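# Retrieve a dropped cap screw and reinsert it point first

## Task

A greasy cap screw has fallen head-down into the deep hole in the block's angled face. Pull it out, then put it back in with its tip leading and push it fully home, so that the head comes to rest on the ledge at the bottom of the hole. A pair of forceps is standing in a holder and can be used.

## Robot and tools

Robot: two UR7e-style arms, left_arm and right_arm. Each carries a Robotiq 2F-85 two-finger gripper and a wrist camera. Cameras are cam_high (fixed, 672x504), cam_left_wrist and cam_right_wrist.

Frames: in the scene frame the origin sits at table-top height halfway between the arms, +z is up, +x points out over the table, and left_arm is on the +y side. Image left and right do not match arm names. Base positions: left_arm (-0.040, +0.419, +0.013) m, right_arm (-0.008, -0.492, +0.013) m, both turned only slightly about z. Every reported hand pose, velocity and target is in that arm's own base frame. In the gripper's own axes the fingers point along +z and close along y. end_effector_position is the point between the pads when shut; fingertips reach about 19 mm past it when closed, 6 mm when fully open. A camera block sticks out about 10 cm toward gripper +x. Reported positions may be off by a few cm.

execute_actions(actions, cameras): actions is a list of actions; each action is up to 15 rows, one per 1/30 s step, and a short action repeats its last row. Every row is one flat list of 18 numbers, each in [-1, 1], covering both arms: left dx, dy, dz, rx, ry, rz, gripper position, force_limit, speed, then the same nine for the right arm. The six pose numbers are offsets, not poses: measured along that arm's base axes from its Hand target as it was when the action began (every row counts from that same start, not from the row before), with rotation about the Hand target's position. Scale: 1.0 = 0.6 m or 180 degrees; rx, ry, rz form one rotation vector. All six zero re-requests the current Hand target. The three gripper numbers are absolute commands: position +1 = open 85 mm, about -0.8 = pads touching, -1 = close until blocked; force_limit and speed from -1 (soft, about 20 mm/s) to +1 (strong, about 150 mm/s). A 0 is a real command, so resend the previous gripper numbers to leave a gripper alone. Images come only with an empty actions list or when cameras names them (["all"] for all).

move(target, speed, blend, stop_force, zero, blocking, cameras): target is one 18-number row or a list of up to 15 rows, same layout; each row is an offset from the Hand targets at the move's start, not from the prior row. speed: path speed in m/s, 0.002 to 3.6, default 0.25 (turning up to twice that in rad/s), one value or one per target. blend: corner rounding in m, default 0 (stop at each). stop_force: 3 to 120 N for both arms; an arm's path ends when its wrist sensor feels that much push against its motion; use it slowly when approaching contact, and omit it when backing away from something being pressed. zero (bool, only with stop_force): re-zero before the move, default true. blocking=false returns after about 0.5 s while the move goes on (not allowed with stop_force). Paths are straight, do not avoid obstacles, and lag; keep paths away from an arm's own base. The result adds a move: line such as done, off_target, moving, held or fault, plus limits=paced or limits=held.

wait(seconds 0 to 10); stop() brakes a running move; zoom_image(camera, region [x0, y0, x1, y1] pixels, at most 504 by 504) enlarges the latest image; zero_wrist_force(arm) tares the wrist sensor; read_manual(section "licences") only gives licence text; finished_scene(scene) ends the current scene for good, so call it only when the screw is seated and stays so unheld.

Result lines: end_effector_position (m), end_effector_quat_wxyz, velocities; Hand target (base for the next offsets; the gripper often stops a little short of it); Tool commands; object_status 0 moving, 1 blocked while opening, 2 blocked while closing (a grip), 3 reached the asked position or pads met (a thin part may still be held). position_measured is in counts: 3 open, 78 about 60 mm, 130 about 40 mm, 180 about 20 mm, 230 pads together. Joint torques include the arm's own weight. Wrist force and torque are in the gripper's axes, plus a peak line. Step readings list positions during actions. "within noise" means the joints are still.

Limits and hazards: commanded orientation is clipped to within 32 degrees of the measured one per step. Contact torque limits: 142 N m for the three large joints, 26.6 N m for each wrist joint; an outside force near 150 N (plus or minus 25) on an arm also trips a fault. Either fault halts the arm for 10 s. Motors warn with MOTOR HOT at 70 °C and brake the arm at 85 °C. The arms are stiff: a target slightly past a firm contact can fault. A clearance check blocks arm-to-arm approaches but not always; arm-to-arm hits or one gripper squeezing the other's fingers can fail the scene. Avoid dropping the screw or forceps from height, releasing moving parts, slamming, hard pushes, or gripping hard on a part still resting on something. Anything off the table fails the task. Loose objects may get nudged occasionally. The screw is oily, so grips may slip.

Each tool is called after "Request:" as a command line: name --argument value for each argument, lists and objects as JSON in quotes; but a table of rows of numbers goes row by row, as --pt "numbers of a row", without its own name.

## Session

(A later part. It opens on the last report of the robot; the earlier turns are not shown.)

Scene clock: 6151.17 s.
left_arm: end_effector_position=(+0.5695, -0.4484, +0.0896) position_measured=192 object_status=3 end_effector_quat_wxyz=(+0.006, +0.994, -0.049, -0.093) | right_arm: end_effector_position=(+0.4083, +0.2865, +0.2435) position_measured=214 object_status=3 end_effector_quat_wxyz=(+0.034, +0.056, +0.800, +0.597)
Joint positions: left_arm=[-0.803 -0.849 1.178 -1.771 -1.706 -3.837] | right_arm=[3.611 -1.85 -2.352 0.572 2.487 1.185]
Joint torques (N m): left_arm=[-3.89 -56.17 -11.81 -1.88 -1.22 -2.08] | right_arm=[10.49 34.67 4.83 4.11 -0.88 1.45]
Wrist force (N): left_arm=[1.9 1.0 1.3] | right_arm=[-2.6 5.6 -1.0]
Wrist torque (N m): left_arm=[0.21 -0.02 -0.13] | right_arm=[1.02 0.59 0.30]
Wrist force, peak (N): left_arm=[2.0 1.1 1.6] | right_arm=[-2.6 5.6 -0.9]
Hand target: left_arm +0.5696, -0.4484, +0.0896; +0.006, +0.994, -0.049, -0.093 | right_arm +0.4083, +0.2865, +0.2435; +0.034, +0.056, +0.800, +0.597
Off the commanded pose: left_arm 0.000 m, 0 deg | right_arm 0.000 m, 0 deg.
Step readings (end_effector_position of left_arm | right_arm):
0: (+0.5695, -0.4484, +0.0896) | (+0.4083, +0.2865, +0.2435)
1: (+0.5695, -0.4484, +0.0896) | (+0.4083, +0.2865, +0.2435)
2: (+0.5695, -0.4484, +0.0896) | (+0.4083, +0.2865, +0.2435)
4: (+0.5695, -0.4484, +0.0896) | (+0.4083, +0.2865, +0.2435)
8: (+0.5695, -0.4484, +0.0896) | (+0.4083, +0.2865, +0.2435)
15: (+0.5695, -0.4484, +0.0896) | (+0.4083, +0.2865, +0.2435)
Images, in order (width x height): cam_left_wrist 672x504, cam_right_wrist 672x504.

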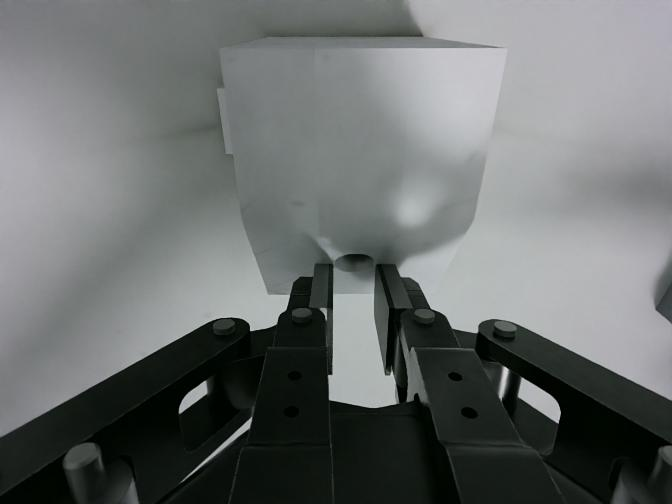

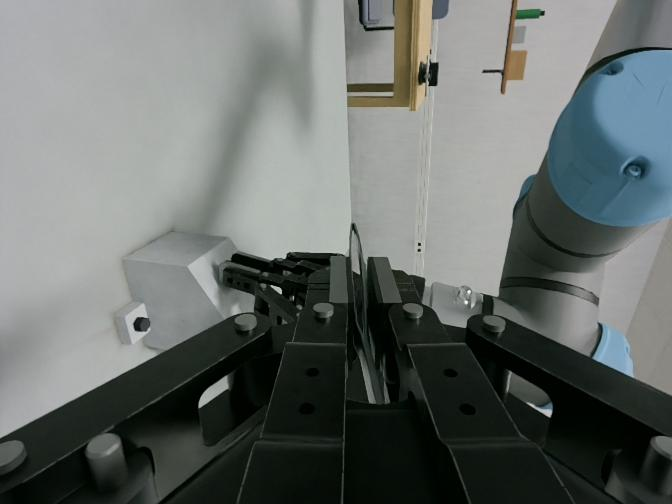

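Request:
move --pt "-0.05 0.005 0.086 0 0 0 -0.5 -0.5 -1 0 0 0 0 0 0 -0.68 -0.5 -1" --pt "-0.15 0.25 0.25 0 0 0 -0.5 -0.5 -1 0 0 0 0 0 0 -0.68 -0.5 -1" --speed '[0.05,0.15]' --blend 0.01 --cameras '["cam_high","cam_left_wrist","cam_right_wrist"]'

Scene clock: 6161.07 s.
left_arm: end_effector_position=(+0.4796, -0.2984, +0.2395) position_measured=192 object_status=3 end_effector_quat_wxyz=(+0.006, +0.994, -0.049, -0.093) | right_arm: end_effector_position=(+0.4083, +0.2865, +0.2435) position_measured=214 object_status=3 end_effector_quat_wxyz=(+0.034, +0.056, +0.800, +0.597)
Joint positions: left_arm=[-0.736 -1.319 1.495 -1.609 -1.697 -3.77] | right_arm=[3.611 -1.85 -2.352 0.572 2.487 1.185]
Joint torques (N m): left_arm=[1.52 -44.68 -32.79 -2.02 -1.56 -2.09] | right_arm=[10.49 34.59 5.03 3.99 -0.92 1.44]
Wrist force (N): left_arm=[1.9 0.8 1.6] | right_arm=[-2.5 5.5 -1.1]
Wrist torque (N m): left_arm=[0.17 -0.02 -0.02] | right_arm=[1.00 0.57 0.31]
Wrist force, peak (N): left_arm=[2.2 2.2 2.2] | right_arm=[-2.5 5.7 -0.9]
Hand target: left_arm +0.4796, -0.2984, +0.2396; +0.006, +0.994, -0.049, -0.093 | right_arm +0.4083, +0.2865, +0.2435; +0.034, +0.056, +0.800, +0.597
Off the commanded pose: left_arm 0.000 m, 0 deg | right_arm 0.000 m, 0 deg.
move: done

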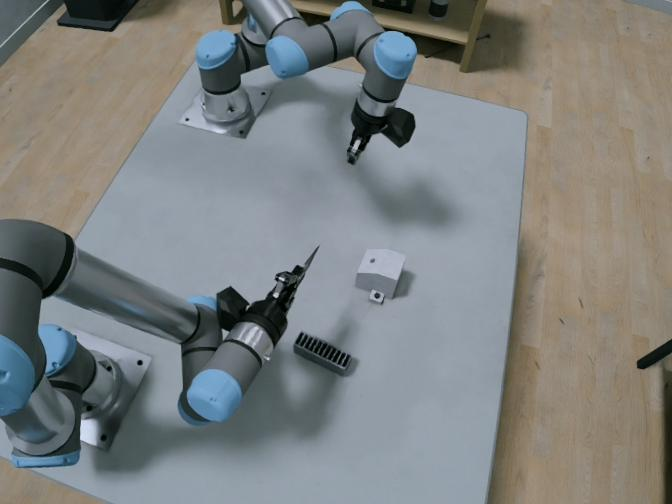

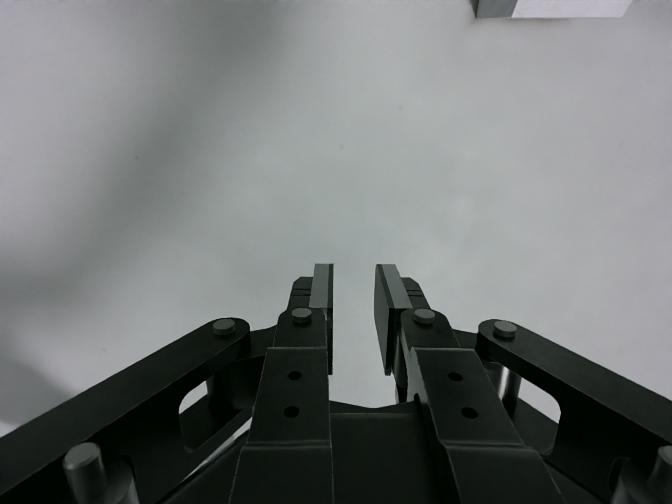

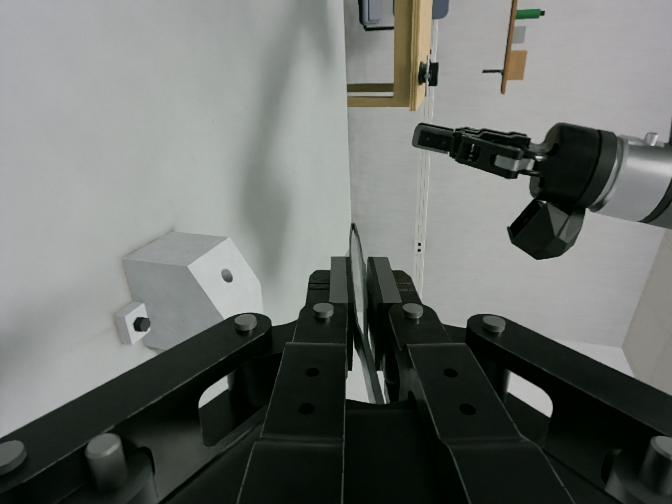

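Request:
move --target '[-0.133,0.167,0.1,0,0,0,-0.5,-0.5,-1,0.0543,0.3103,-0.0592,-0.4115,-0.1069,-0.0924,-0.7,-0.5,-1]' --speed 0.15 --cameras '["cam_high","cam_right_wrist"]'

Scene clock: 6253.63 s.
left_arm: end_effector_position=(+0.3997, -0.1981, +0.2995) position_measured=192 object_status=3 end_effector_quat_wxyz=(+0.006, +0.994, -0.049, -0.093) | right_arm: end_effector_position=(+0.4408, +0.4727, +0.2079) position_measured=217 object_status=3 end_effector_quat_wxyz=(+0.263, +0.038, +0.964, -0.011)
Joint positions: left_arm=[-0.692 -1.617 1.67 -1.481 -1.691 -3.726] | right_arm=[4.375 -1.814 -1.75 -1 1.057 1.273]
Joint torques (N m): left_arm=[-4.91 -14.63 -34.31 -3.63 0.17 -1.31] | right_arm=[-12.89 32.93 28.22 1.45 -1.39 -0.56]
Wrist force (N): left_arm=[2.0 1.1 1.8] | right_arm=[-3.0 4.4 -0.2]
Wrist torque (N m): left_arm=[0.22 -0.05 -0.17] | right_arm=[0.38 0.57 0.69]
Wrist force, peak (N): left_arm=[2.2 1.2 1.8] | right_arm=[-3.0 5.7 -1.2]
Hand target: left_arm +0.3998, -0.1982, +0.2996; +0.006, +0.994, -0.049, -0.093 | right_arm +0.4409, +0.4726, +0.2080; +0.263, +0.038, +0.964, -0.011
Off the commanded pose: left_arm 0.000 m, 0 deg | right_arm 0.000 m, 0 deg.
move: done
Images, in order (width x height): cam_high 672x504, cam_right_wrist 672x504.

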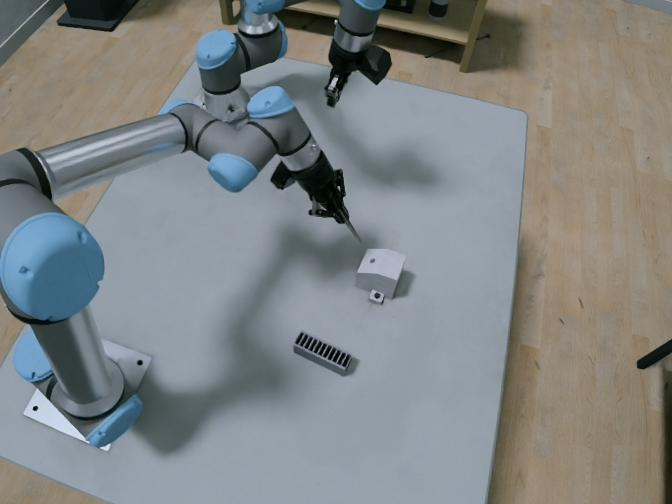

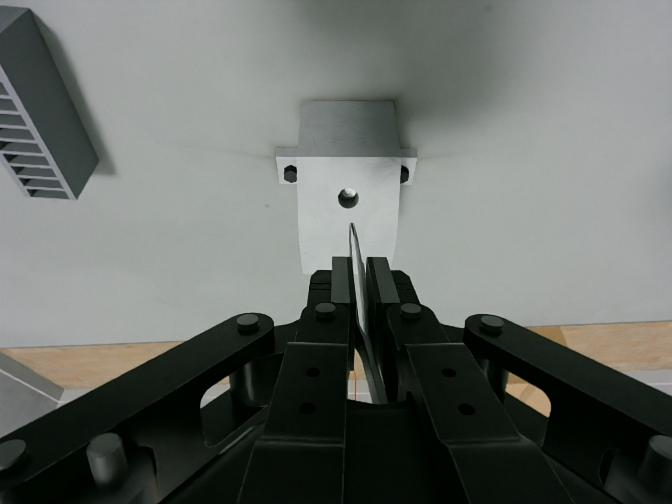

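Request:
zoom_image --camera "cam_right_wrist" --region '[323, 172, 373, 222]'

Scaled by 10.080 from the camera's 672x504 image, which has a finer 960x720 frame.

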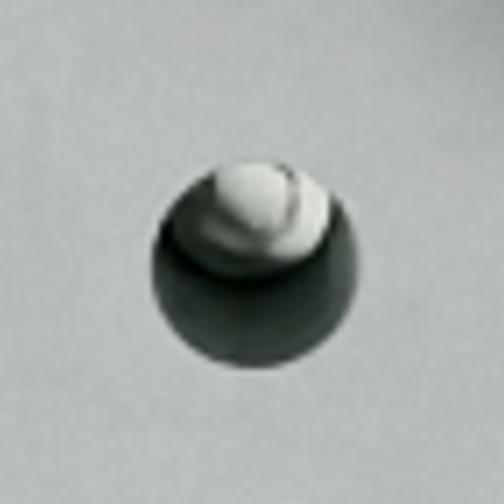

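Request:
zoom_image --camera "cam_right_wrist" --region '[330, 205, 380, 255]'

Request:
zoom_image --camera "cam_high" --region '[300, 180, 400, 280]'

Scaled by 10.080 from the camera's 672x504 image, which has a finer 960x720 frame.

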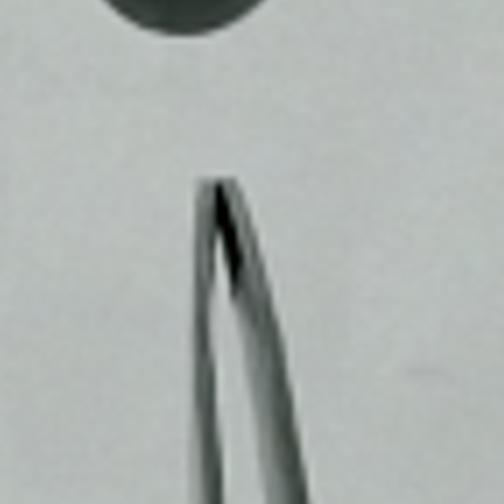

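Scaled by 5.040 from the camera's 672x504 image, which has a finer 960x720 frame.

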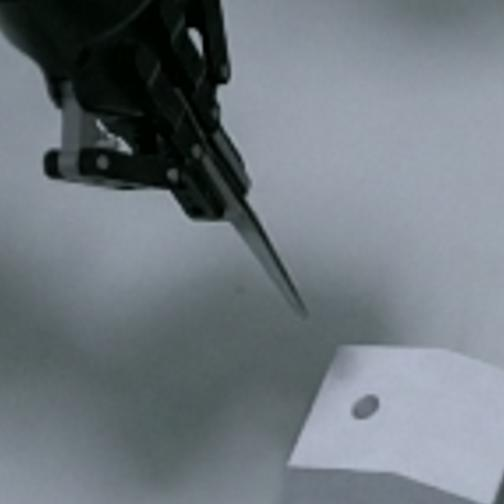

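Request:
move --target '[0,0,0,0,0,0,-0.5,-0.5,-1,0.0507,-0.004,-0.086,0,0,0,-0.7,-0.5,-1]' --speed 0.08 --cameras '["cam_right_wrist"]'

Request:
zoom_image --camera "cam_right_wrist" --region '[320, 170, 390, 240]'

Scene clock: 6386.47 s.
left_arm: end_effector_position=(+0.3998, -0.1982, +0.2996) position_measured=192 object_status=3 end_effector_quat_wxyz=(+0.006, +0.994, -0.049, -0.093) | right_arm: end_effector_position=(+0.4713, +0.4701, +0.1563) position_measured=217 object_status=3 end_effector_quat_wxyz=(+0.263, +0.038, +0.964, -0.011)
Joint positions: left_arm=[-0.692 -1.617 1.67 -1.481 -1.691 -3.726] | right_arm=[4.323 -1.908 -1.779 -0.848 1.065 1.214]
Joint torques (N m): left_arm=[-5.5 -14.46 -35.13 -3.47 -1.26 -2.19] | right_arm=[11.25 38.47 29.77 3.39 -1.66 1.28]
Wrist force (N): left_arm=[2.0 1.2 1.7] | right_arm=[-2.9 4.6 -0.6]
Wrist torque (N m): left_arm=[0.23 -0.05 -0.17] | right_arm=[0.41 0.56 0.58]
Wrist force, peak (N): left_arm=[2.1 1.3 1.9] | right_arm=[-3.3 4.6 -1.4]
Hand target: left_arm +0.3998, -0.1982, +0.2996; +0.006, +0.994, -0.049, -0.093 | right_arm +0.4713, +0.4702, +0.1564; +0.263, +0.038, +0.964, -0.011
Off the commanded pose: left_arm 0.000 m, 0 deg | right_arm 0.000 m, 0 deg.
move: done
Images, in order (width x height): cam_right_wrist 672x504.

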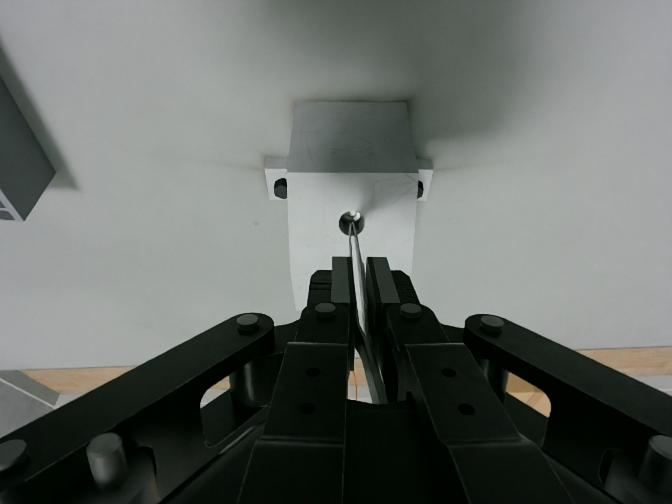

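Scaled by 7.200 from the camera's 672x504 image, which has a finer 960x720 frame.

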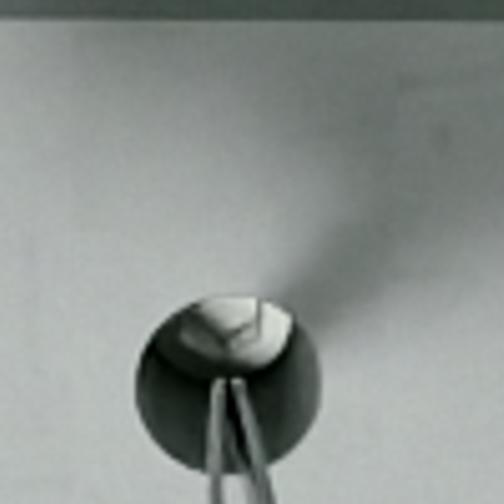

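Request:
move --target '[0,0,0,0,0,0,-0.5,-0.5,-1,0.0381,-0.00308,-0.06455,0,0,0,-0.7,-0.5,-1]' --speed 0.015 --stop_force 3 --cameras '["cam_right_wrist"]'

Request:
zoom_image --camera "cam_right_wrist" --region '[320, 190, 390, 260]'

Scene clock: 6472.27 s.
left_arm: end_effector_position=(+0.3998, -0.1982, +0.2996) position_measured=192 object_status=3 end_effector_quat_wxyz=(+0.006, +0.994, -0.049, -0.093) | right_arm: end_effector_position=(+0.4865, +0.4690, +0.1306) position_measured=217 object_status=3 end_effector_quat_wxyz=(+0.263, +0.038, +0.964, -0.011)
Joint positions: left_arm=[-0.692 -1.617 1.67 -1.481 -1.691 -3.726] | right_arm=[4.299 -1.961 -1.785 -0.776 1.069 1.186]
Joint torques (N m): left_arm=[-5.79 -14.01 -35.23 -2.85 -1.29 -2.13] | right_arm=[10.59 44.65 19.64 3.75 -3.12 1.44]
Wrist force (N): left_arm=[2.0 0.9 1.6] | right_arm=[-3.3 4.6 -3.8]
Wrist torque (N m): left_arm=[0.19 -0.06 -0.18] | right_arm=[0.39 0.57 0.62]
Wrist force, peak (N): left_arm=[2.3 1.2 1.7] | right_arm=[-4.2 4.5 -21.2]
Hand target: left_arm +0.3998, -0.1982, +0.2996; +0.006, +0.994, -0.049, -0.093 | right_arm +0.4865, +0.4690, +0.1307; +0.263, +0.038, +0.964, -0.011 (not the last commanded pose)
Off the commanded pose: left_arm 0.000 m, 0 deg | right_arm 0.015 m, 0 deg.
move: contact (right_arm)
Images, in order (width x height): cam_right_wrist 672x504.

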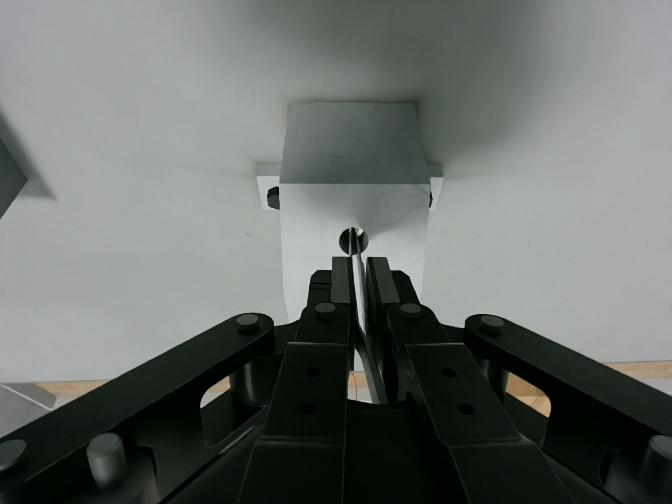

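Scaled by 7.200 from the camera's 672x504 image, which has a finer 960x720 frame.

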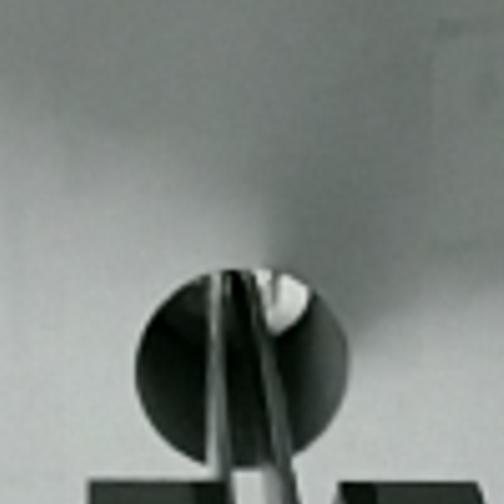

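Request:
move --target '[0,0,0,0,0,0,-0.5,-0.5,-1,-0.0006,0.00005,0.00101,0,0,0,-0.7,-0.5,-1]' --speed 0.02

Request:
move --target '[0,0,0,0,0,0,-0.5,-0.5,-1,-0.01122,0.00088,-0.00734,-0.00223,-0.02769,0,-0.7,-0.5,-1]' --speed 0.02 --cameras '["cam_right_wrist"]'

Request:
zoom_image --camera "cam_right_wrist" --region '[320, 190, 390, 260]'

Scene clock: 6512.63 s.
left_arm: end_effector_position=(+0.3998, -0.1982, +0.2996) position_measured=192 object_status=3 end_effector_quat_wxyz=(+0.006, +0.994, -0.049, -0.093) | right_arm: end_effector_position=(+0.4861, +0.4690, +0.1313) position_measured=217 object_status=3 end_effector_quat_wxyz=(+0.263, +0.038, +0.964, -0.011)
Joint positions: left_arm=[-0.692 -1.617 1.67 -1.481 -1.691 -3.726] | right_arm=[4.299 -1.959 -1.785 -0.778 1.069 1.187]
Joint torques (N m): left_arm=[-4.8 -14.72 -34.64 -2.55 -1.13 -2.33] | right_arm=[10.43 44.11 28.6 1.98 -3.17 1.37]
Wrist force (N): left_arm=[1.9 1.1 1.7] | right_arm=[-2.7 4.3 -0.4]
Wrist torque (N m): left_arm=[0.22 -0.03 -0.17] | right_arm=[0.37 0.53 0.55]
Wrist force, peak (N): left_arm=[2.1 1.0 1.9] | right_arm=[-3.4 4.8 -3.5]
Hand target: left_arm +0.3998, -0.1982, +0.2996; +0.006, +0.994, -0.049, -0.093 | right_arm +0.4861, +0.4690, +0.1313; +0.263, +0.038, +0.964, -0.011
Off the commanded pose: left_arm 0.000 m, 0 deg | right_arm 0.000 m, 0 deg.
move: done

Scene clock: 6515.07 s.
left_arm: end_effector_position=(+0.3998, -0.1982, +0.2996) position_measured=192 object_status=3 end_effector_quat_wxyz=(+0.006, +0.994, -0.049, -0.093) | right_arm: end_effector_position=(+0.4793, +0.4696, +0.1268) position_measured=217 object_status=3 end_effector_quat_wxyz=(+0.305, +0.037, +0.951, -0.013)
Joint positions: left_arm=[-0.692 -1.617 1.67 -1.481 -1.691 -3.726] | right_arm=[4.342 -1.959 -1.842 -0.71 0.979 1.217]
Joint torques (N m): left_arm=[-5.04 -14.94 -34.75 -2.24 -1.05 -2.11] | right_arm=[-8.3 23.31 27.42 2.13 1.36 -0.56]
Wrist force (N): left_arm=[2.0 1.2 1.7] | right_arm=[-2.8 4.4 -0.3]
Wrist torque (N m): left_arm=[0.23 -0.04 -0.17] | right_arm=[0.39 0.55 0.59]
Wrist force, peak (N): left_arm=[2.1 1.0 1.8] | right_arm=[-3.0 4.7 -0.5]
Hand target: left_arm +0.3998, -0.1982, +0.2996; +0.006, +0.994, -0.049, -0.093 | right_arm +0.4794, +0.4696, +0.1269; +0.305, +0.037, +0.951, -0.013
Off the commanded pose: left_arm 0.000 m, 0 deg | right_arm 0.000 m, 0 deg.
move: done
Images, in order (width x height): cam_right_wrist 672x504.

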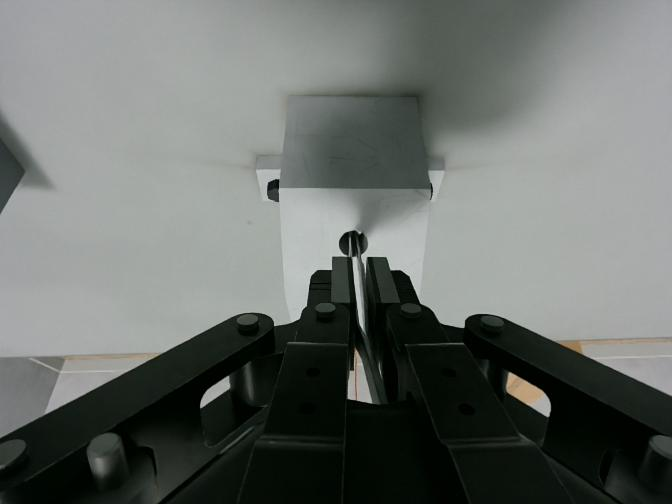

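Scaled by 7.200 from the camera's 672x504 image, which has a finer 960x720 frame.

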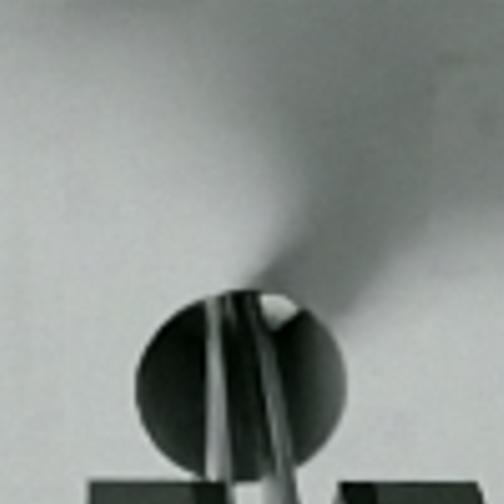

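Request:
move --target '[0,0,0,0,0,0,-0.5,-0.5,-1,0.005,-0.0004,0.00297,0,0,0,-0.7,-0.5,-1]' --speed 0.006 --stop_force 3 --cameras '["cam_right_wrist"]'

Request:
zoom_image --camera "cam_right_wrist" --region '[320, 190, 390, 260]'

Scene clock: 6531.33 s.
left_arm: end_effector_position=(+0.3998, -0.1982, +0.2996) position_measured=192 object_status=3 end_effector_quat_wxyz=(+0.006, +0.994, -0.049, -0.093) | right_arm: end_effector_position=(+0.4824, +0.4693, +0.1286) position_measured=217 object_status=3 end_effector_quat_wxyz=(+0.305, +0.037, +0.951, -0.013)
Joint positions: left_arm=[-0.692 -1.617 1.67 -1.481 -1.691 -3.726] | right_arm=[4.336 -1.96 -1.835 -0.712 0.981 1.21]
Joint torques (N m): left_arm=[-4.84 -14.57 -34.54 -1.88 -0.91 -2.2] | right_arm=[4.21 26.72 11.12 3.29 -0.86 0.93]
Wrist force (N): left_arm=[2.0 1.3 1.6] | right_arm=[-1.7 4.6 -0.8]
Wrist torque (N m): left_arm=[0.25 -0.06 -0.18] | right_arm=[0.38 0.63 0.71]
Wrist force, peak (N): left_arm=[2.1 1.2 1.8] | right_arm=[-3.1 4.8 -0.4]
Hand target: left_arm +0.3998, -0.1982, +0.2996; +0.006, +0.994, -0.049, -0.093 | right_arm +0.4824, +0.4693, +0.1286; +0.305, +0.037, +0.951, -0.013
Off the commanded pose: left_arm 0.000 m, 0 deg | right_arm 0.000 m, 0 deg.
move: done
Images, in order (width x height): cam_right_wrist 672x504.

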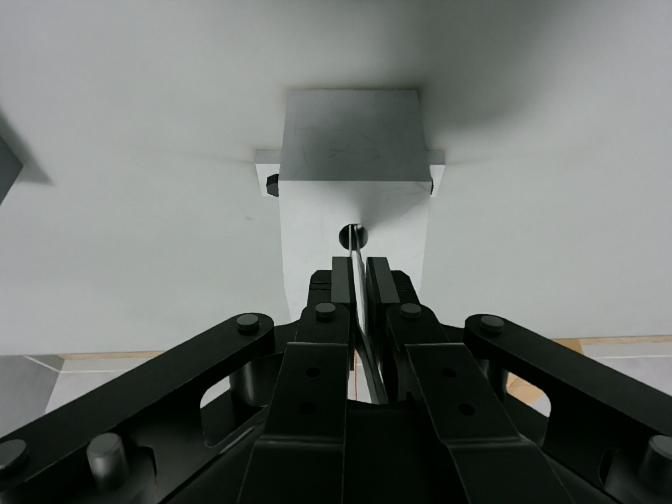

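Scaled by 7.200 from the camera's 672x504 image, which has a finer 960x720 frame.

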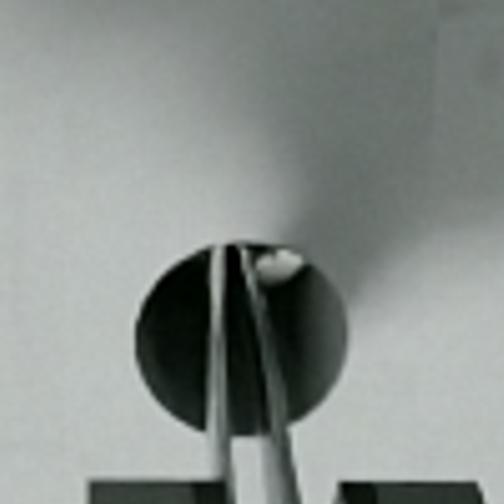

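Request:
move --target '[0,0,0,0,0,0,-0.5,-0.5,-1,0.00215,-0.00017,0.00127,0,0,0,-0.7,-0.5,-1]' --speed 0.006 --stop_force 3 --zero false

Request:
move --target '[0,0,0,0,0,0,-0.5,-0.5,-1,0.00423,-0.00034,-0.00717,0,0,0,-0.7,-0.5,-1]' --speed 0.006 --stop_force 3 --cameras '["cam_right_wrist"]'

Request:
zoom_image --camera "cam_right_wrist" --region '[320, 190, 390, 260]'

Scene clock: 6548.27 s.
left_arm: end_effector_position=(+0.3998, -0.1982, +0.2996) position_measured=192 object_status=3 end_effector_quat_wxyz=(+0.006, +0.994, -0.049, -0.093) | right_arm: end_effector_position=(+0.4837, +0.4692, +0.1294) position_measured=217 object_status=3 end_effector_quat_wxyz=(+0.305, +0.037, +0.951, -0.013)
Joint positions: left_arm=[-0.692 -1.617 1.67 -1.481 -1.691 -3.726] | right_arm=[4.334 -1.96 -1.833 -0.712 0.981 1.208]
Joint torques (N m): left_arm=[-5.27 -14.87 -35.14 -1.69 -0.92 -2.21] | right_arm=[-7.11 23.1 18.88 2.22 0.2 0.45]
Wrist force (N): left_arm=[2.0 1.1 1.6] | right_arm=[-1.3 4.9 -1.0]
Wrist torque (N m): left_arm=[0.23 -0.04 -0.18] | right_arm=[0.41 0.65 0.72]
Wrist force, peak (N): left_arm=[2.3 1.1 1.7] | right_arm=[-1.5 5.1 -1.0]
Hand target: left_arm +0.3998, -0.1982, +0.2996; +0.006, +0.994, -0.049, -0.093 | right_arm +0.4837, +0.4692, +0.1294; +0.305, +0.037, +0.951, -0.013
Off the commanded pose: left_arm 0.000 m, 0 deg | right_arm 0.000 m, 0 deg.
move: done

Scene clock: 6549.63 s.
left_arm: end_effector_position=(+0.3998, -0.1982, +0.2996) position_measured=192 object_status=3 end_effector_quat_wxyz=(+0.006, +0.994, -0.049, -0.093) | right_arm: end_effector_position=(+0.4842, +0.4692, +0.1285) position_measured=217 object_status=3 end_effector_quat_wxyz=(+0.305, +0.037, +0.951, -0.012)
Joint positions: left_arm=[-0.692 -1.617 1.67 -1.481 -1.691 -3.726] | right_arm=[4.333 -1.962 -1.833 -0.71 0.981 1.207]
Joint torques (N m): left_arm=[-4.87 -14.85 -34.24 -1.76 -0.83 -2.21] | right_arm=[8.96 44.34 10.86 1.66 -2.07 1.5]
Wrist force (N): left_arm=[2.0 1.0 1.9] | right_arm=[-1.9 4.5 -5.4]
Wrist torque (N m): left_arm=[0.20 -0.05 -0.17] | right_arm=[0.38 0.65 0.71]
Wrist force, peak (N): left_arm=[2.1 1.0 1.8] | right_arm=[-2.4 4.7 -11.6]
Hand target: left_arm +0.3998, -0.1982, +0.2996; +0.006, +0.994, -0.049, -0.093 | right_arm +0.4842, +0.4692, +0.1285; +0.305, +0.037, +0.951, -0.012 (not the last commanded pose)
Off the commanded pose: left_arm 0.000 m, 0 deg | right_arm 0.004 m, 0 deg.
move: contact (right_arm)
Images, in order (width x height): cam_right_wrist 672x504.

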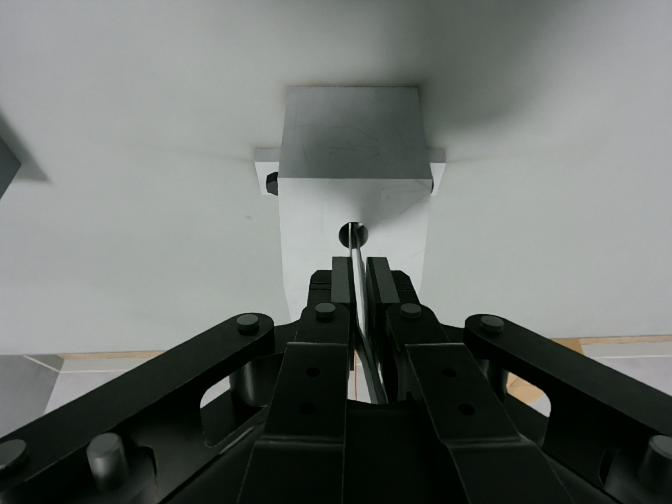

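Scaled by 7.200 from the camera's 672x504 image, which has a finer 960x720 frame.

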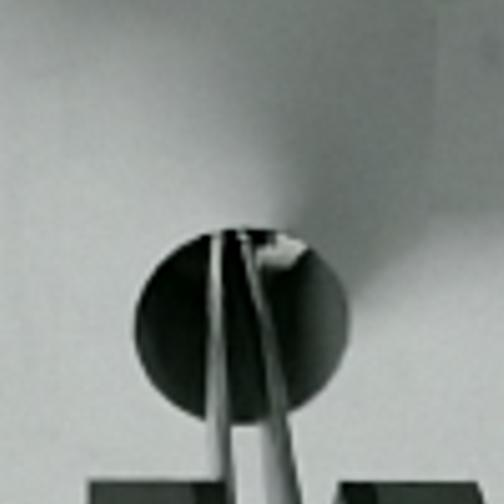

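Request:
move --pt "0 0 0 0 0 0 -0.5 -0.5 -1 -0.0435 0.0035 0.061 0 0 0 -0.7 -0.5 -1" --pt "0 0 0 0 0 0 -0.5 -0.5 -1 0.0548 0.0057 0.108 0.00223 0.02769 0 -0.7 -0.5 -1" --speed '[0.04,0.06]' --blend 0.005 --cameras '["cam_right_wrist"]'

Request:
zoom_image --camera "cam_right_wrist" --region '[310, 70, 370, 130]'

Scene clock: 6638.50 s.
left_arm: end_effector_position=(+0.3998, -0.1982, +0.2996) position_measured=192 object_status=3 end_effector_quat_wxyz=(+0.006, +0.994, -0.049, -0.093) | right_arm: end_effector_position=(+0.5171, +0.4726, +0.1931) position_measured=217 object_status=3 end_effector_quat_wxyz=(+0.263, +0.038, +0.964, -0.011)
Joint positions: left_arm=[-0.692 -1.617 1.67 -1.481 -1.691 -3.726] | right_arm=[4.254 -1.936 -1.644 -0.918 1.078 1.137]
Joint torques (N m): left_arm=[-5.1 -15.07 -34.46 -1.78 -0.76 -2.31] | right_arm=[7.32 47.46 23.32 4.56 -2.8 0.79]
Wrist force (N): left_arm=[2.0 1.2 1.6] | right_arm=[-3.2 4.5 -0.3]
Wrist torque (N m): left_arm=[0.24 -0.05 -0.18] | right_arm=[0.38 0.61 0.57]
Wrist force, peak (N): left_arm=[2.1 1.3 1.9] | right_arm=[-2.0 4.8 -5.6]
Hand target: left_arm +0.3998, -0.1982, +0.2996; +0.006, +0.994, -0.049, -0.093 | right_arm +0.5171, +0.4727, +0.1933; +0.263, +0.038, +0.964, -0.011
Off the commanded pose: left_arm 0.000 m, 0 deg | right_arm 0.000 m, 0 deg.
move: done
Images, in order (width x height): cam_right_wrist 672x504.

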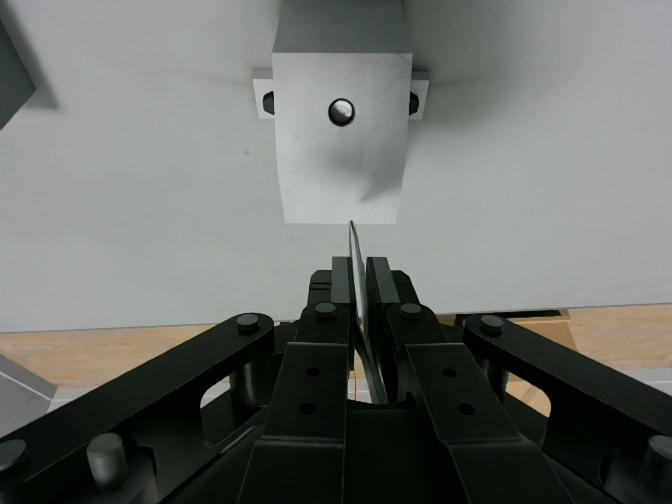

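Scaled by 8.400 from the camera's 672x504 image, which has a finer 960x720 frame.

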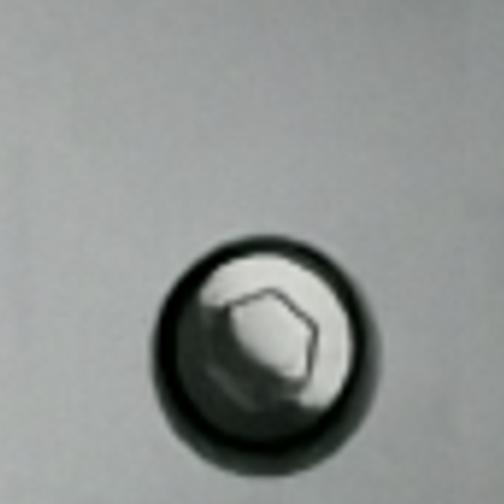

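Request:
zoom_image --camera "cam_right_wrist" --region '[326, 96, 358, 128]'

Scaled by 15.750 from the camera's 672x504 image, which has a finer 960x720 frame.

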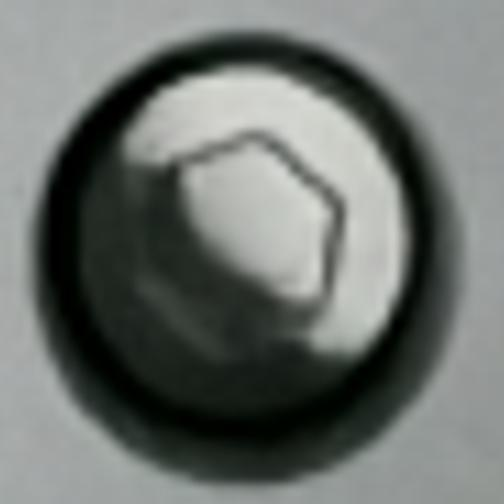

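Request:
move --target '[0,0,0,0,0,0,-0.5,-0.5,-1,-0.0763,-0.0042,-0.0615,0,0,0,-0.7,-0.5,-1]' --speed 0.06

Request:
move --target '[0,0,0,0,0,0,-0.5,-0.5,-1,0.0245,-0.002,-0.0415,0,0,0,-0.7,-0.5,-1]' --speed 0.02 --stop_force 3 --cameras '["cam_right_wrist"]'

Request:
zoom_image --camera "cam_right_wrist" --region '[320, 190, 390, 260]'

Scene clock: 6744.73 s.
left_arm: end_effector_position=(+0.3998, -0.1982, +0.2996) position_measured=192 object_status=3 end_effector_quat_wxyz=(+0.006, +0.994, -0.049, -0.093) | right_arm: end_effector_position=(+0.4713, +0.4702, +0.1565) position_measured=217 object_status=3 end_effector_quat_wxyz=(+0.264, +0.038, +0.964, -0.011) end_effector_velocity=(+0.001, +0.001, +0.001) end_effector_angular_velocity=(-0.001, +0.000, +0.002)
Joint positions: left_arm=[-0.692 -1.617 1.67 -1.481 -1.691 -3.726] | right_arm=[4.324 -1.908 -1.779 -0.847 1.065 1.214]
Joint velocities: left_arm=[within noise] | right_arm=[0 0 0.005 -0.004 0 -0.003]
Joint torques (N m): left_arm=[-5.16 -15.22 -34.76 -1.83 -0.58 -2.15] | right_arm=[-13.73 27.76 28.66 1.03 -1.2 -1.31]
Wrist force (N): left_arm=[1.9 1.0 1.6] | right_arm=[-2.9 3.8 -0.6]
Wrist torque (N m): left_arm=[0.20 -0.04 -0.17] | right_arm=[0.28 0.56 0.69]
Wrist force, peak (N): left_arm=[2.1 1.2 1.9] | right_arm=[-4.2 4.4 -0.1]
Hand target: left_arm +0.3998, -0.1982, +0.2996; +0.006, +0.994, -0.049, -0.093 | right_arm +0.4713, +0.4701, +0.1564; +0.263, +0.038, +0.964, -0.011
Off the commanded pose: left_arm 0.000 m, 0 deg | right_arm 0.000 m, 0 deg.
move: done

Scene clock: 6747.33 s.
left_arm: end_effector_position=(+0.3998, -0.1982, +0.2996) position_measured=192 object_status=3 end_effector_quat_wxyz=(+0.006, +0.994, -0.049, -0.093) | right_arm: end_effector_position=(+0.4860, +0.4689, +0.1314) position_measured=217 object_status=3 end_effector_quat_wxyz=(+0.263, +0.038, +0.964, -0.011)
Joint positions: left_arm=[-0.692 -1.617 1.67 -1.481 -1.691 -3.726] | right_arm=[4.299 -1.959 -1.785 -0.778 1.069 1.187]
Joint torques (N m): left_arm=[-4.57 -15.67 -34.12 -1.84 -0.53 -2.18] | right_arm=[10.73 46.41 21.63 1.63 -1.73 1.51]
Wrist force (N): left_arm=[1.9 0.9 1.6] | right_arm=[-2.9 4.4 -0.5]
Wrist torque (N m): left_arm=[0.20 -0.04 -0.18] | right_arm=[0.37 0.56 0.68]
Wrist force, peak (N): left_arm=[2.2 1.2 1.7] | right_arm=[-3.3 4.6 -0.7]
Hand target: left_arm +0.3998, -0.1982, +0.2996; +0.006, +0.994, -0.049, -0.093 | right_arm +0.4860, +0.4689, +0.1315; +0.263, +0.038, +0.964, -0.011
Off the commanded pose: left_arm 0.000 m, 0 deg | right_arm 0.000 m, 0 deg.
move: done
Images, in order (width x height): cam_right_wrist 672x504.

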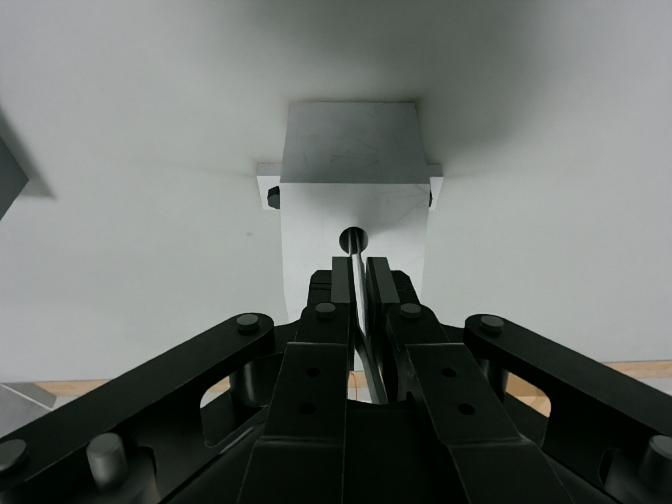

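Scaled by 7.200 from the camera's 672x504 image, which has a finer 960x720 frame.

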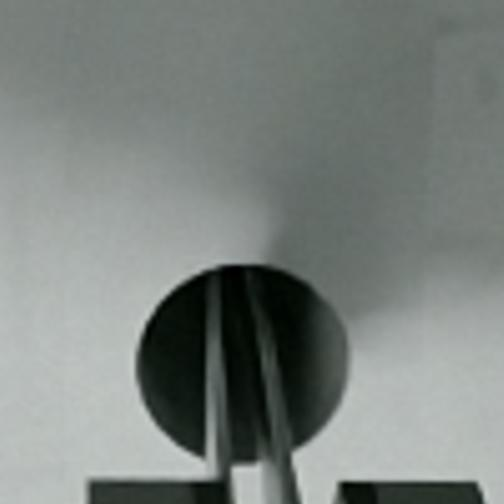

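Request:
move --target '[0,0,0,0,0,0,-0.5,-0.5,-1,0.0254,-0.00205,-0.04303,0,0,0,-0.7,-0.5,-1]' --speed 0.01 --stop_force 3 --cameras '["cam_right_wrist"]'

Request:
zoom_image --camera "cam_right_wrist" --region '[320, 190, 390, 260]'

Scene clock: 6780.07 s.
left_arm: end_effector_position=(+0.3998, -0.1982, +0.2996) position_measured=192 object_status=3 end_effector_quat_wxyz=(+0.006, +0.994, -0.049, -0.093) | right_arm: end_effector_position=(+0.4991, +0.4679, +0.1092) position_measured=217 object_status=3 end_effector_quat_wxyz=(+0.263, +0.038, +0.964, -0.011)
Joint positions: left_arm=[-0.692 -1.617 1.67 -1.481 -1.691 -3.726] | right_arm=[4.278 -2.006 -1.785 -0.719 1.074 1.163]
Joint torques (N m): left_arm=[-4.63 -15.39 -33.99 -1.74 -0.32 -2.34] | right_arm=[10.99 46.84 10.57 3 -2.9 1.48]
Wrist force (N): left_arm=[2.2 1.0 1.6] | right_arm=[-3.1 4.7 -2.0]
Wrist torque (N m): left_arm=[0.20 -0.08 -0.18] | right_arm=[0.39 0.48 0.65]
Wrist force, peak (N): left_arm=[2.3 1.0 1.8] | right_arm=[-3.2 4.6 -14.3]
Hand target: left_arm +0.3998, -0.1982, +0.2996; +0.006, +0.994, -0.049, -0.093 | right_arm +0.4991, +0.4679, +0.1093; +0.263, +0.038, +0.964, -0.011 (not the last commanded pose)
Off the commanded pose: left_arm 0.000 m, 0 deg | right_arm 0.004 m, 0 deg.
move: contact (right_arm)
Images, in order (width x height): cam_right_wrist 672x504.

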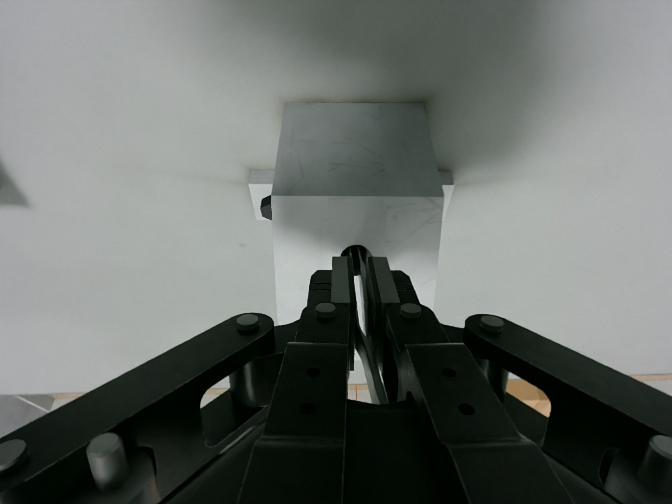

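Scaled by 7.200 from the camera's 672x504 image, which has a finer 960x720 frame.

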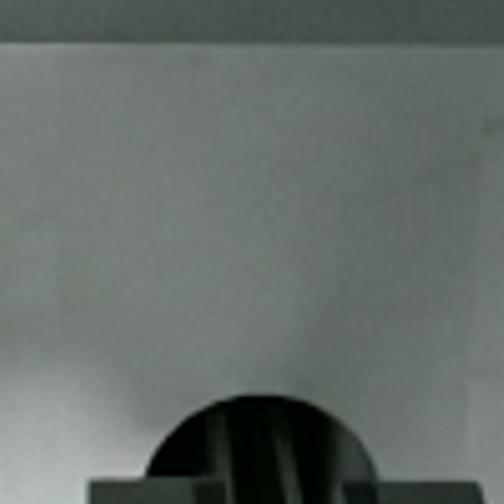

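Request:
move --target '[0,0,0,0,0,0,-0.5,-0.5,-1,-0.097,0.0078,0.1647,0,0,0,-0.7,-0.5,-1]' --speed 0.05 --cameras '["cam_high","cam_right_wrist"]'

Request:
zoom_image --camera "cam_right_wrist" --region '[323, 172, 373, 222]'

Scene clock: 6808.33 s.
left_arm: end_effector_position=(+0.3998, -0.1982, +0.2996) position_measured=192 object_status=3 end_effector_quat_wxyz=(+0.006, +0.994, -0.049, -0.093) | right_arm: end_effector_position=(+0.4409, +0.4727, +0.2083) position_measured=217 object_status=3 end_effector_quat_wxyz=(+0.264, +0.038, +0.964, -0.011)
Joint positions: left_arm=[-0.692 -1.617 1.67 -1.481 -1.691 -3.726] | right_arm=[4.375 -1.813 -1.75 -1 1.056 1.273]
Joint torques (N m): left_arm=[-4.22 -15.93 -33.91 -1.69 -0.16 -2.2] | right_arm=[-13.34 19.84 14.68 4.88 -1.83 -1.71]
Wrist force (N): left_arm=[2.0 1.3 1.7] | right_arm=[-2.9 4.4 -0.7]
Wrist torque (N m): left_arm=[0.26 -0.05 -0.17] | right_arm=[0.37 0.56 0.63]
Wrist force, peak (N): left_arm=[2.2 1.2 1.7] | right_arm=[-3.4 4.9 -1.8]
Hand target: left_arm +0.3998, -0.1982, +0.2996; +0.006, +0.994, -0.049, -0.093 | right_arm +0.4409, +0.4725, +0.2081; +0.263, +0.038, +0.964, -0.011
Off the commanded pose: left_arm 0.000 m, 0 deg | right_arm 0.000 m, 0 deg.
move: done
Images, in order (width x height): cam_high 672x504, cam_right_wrist 672x504.

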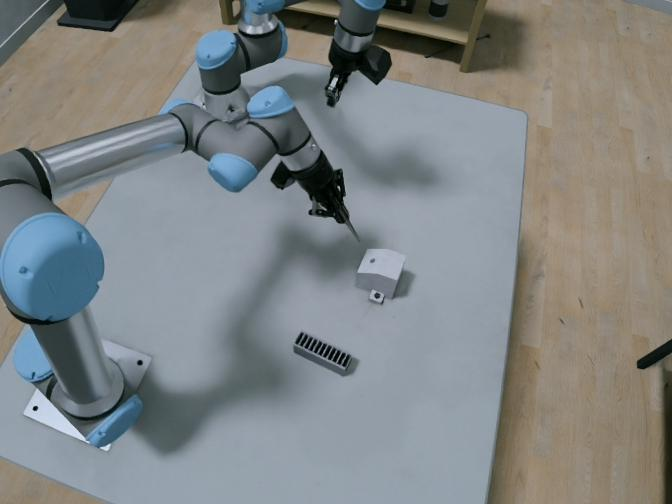

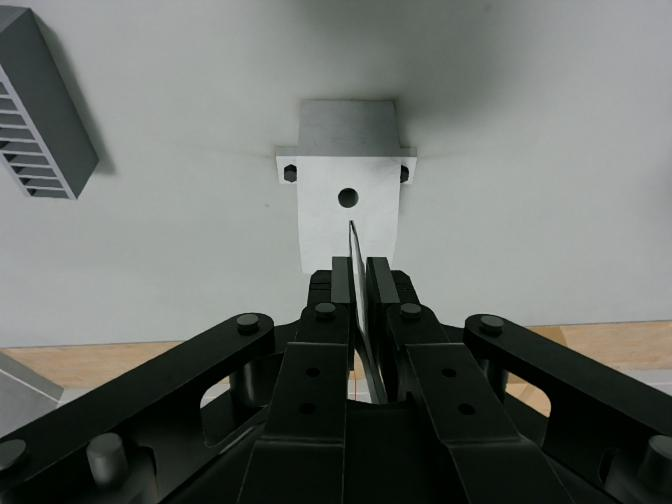

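Scaled by 10.080 from the camera's 672x504 image, which has a finer 960x720 frame.

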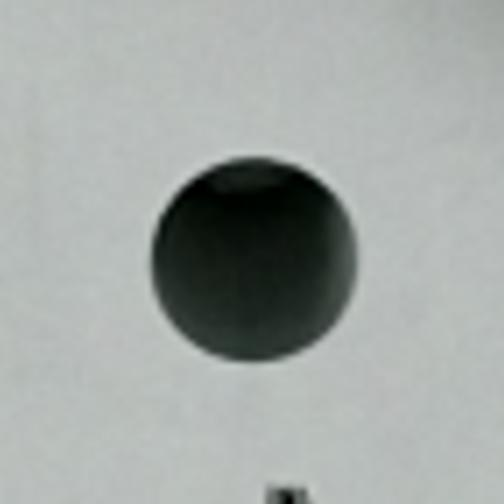

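Request:
finished_scene --scene 2

The scene is finished: the task was done.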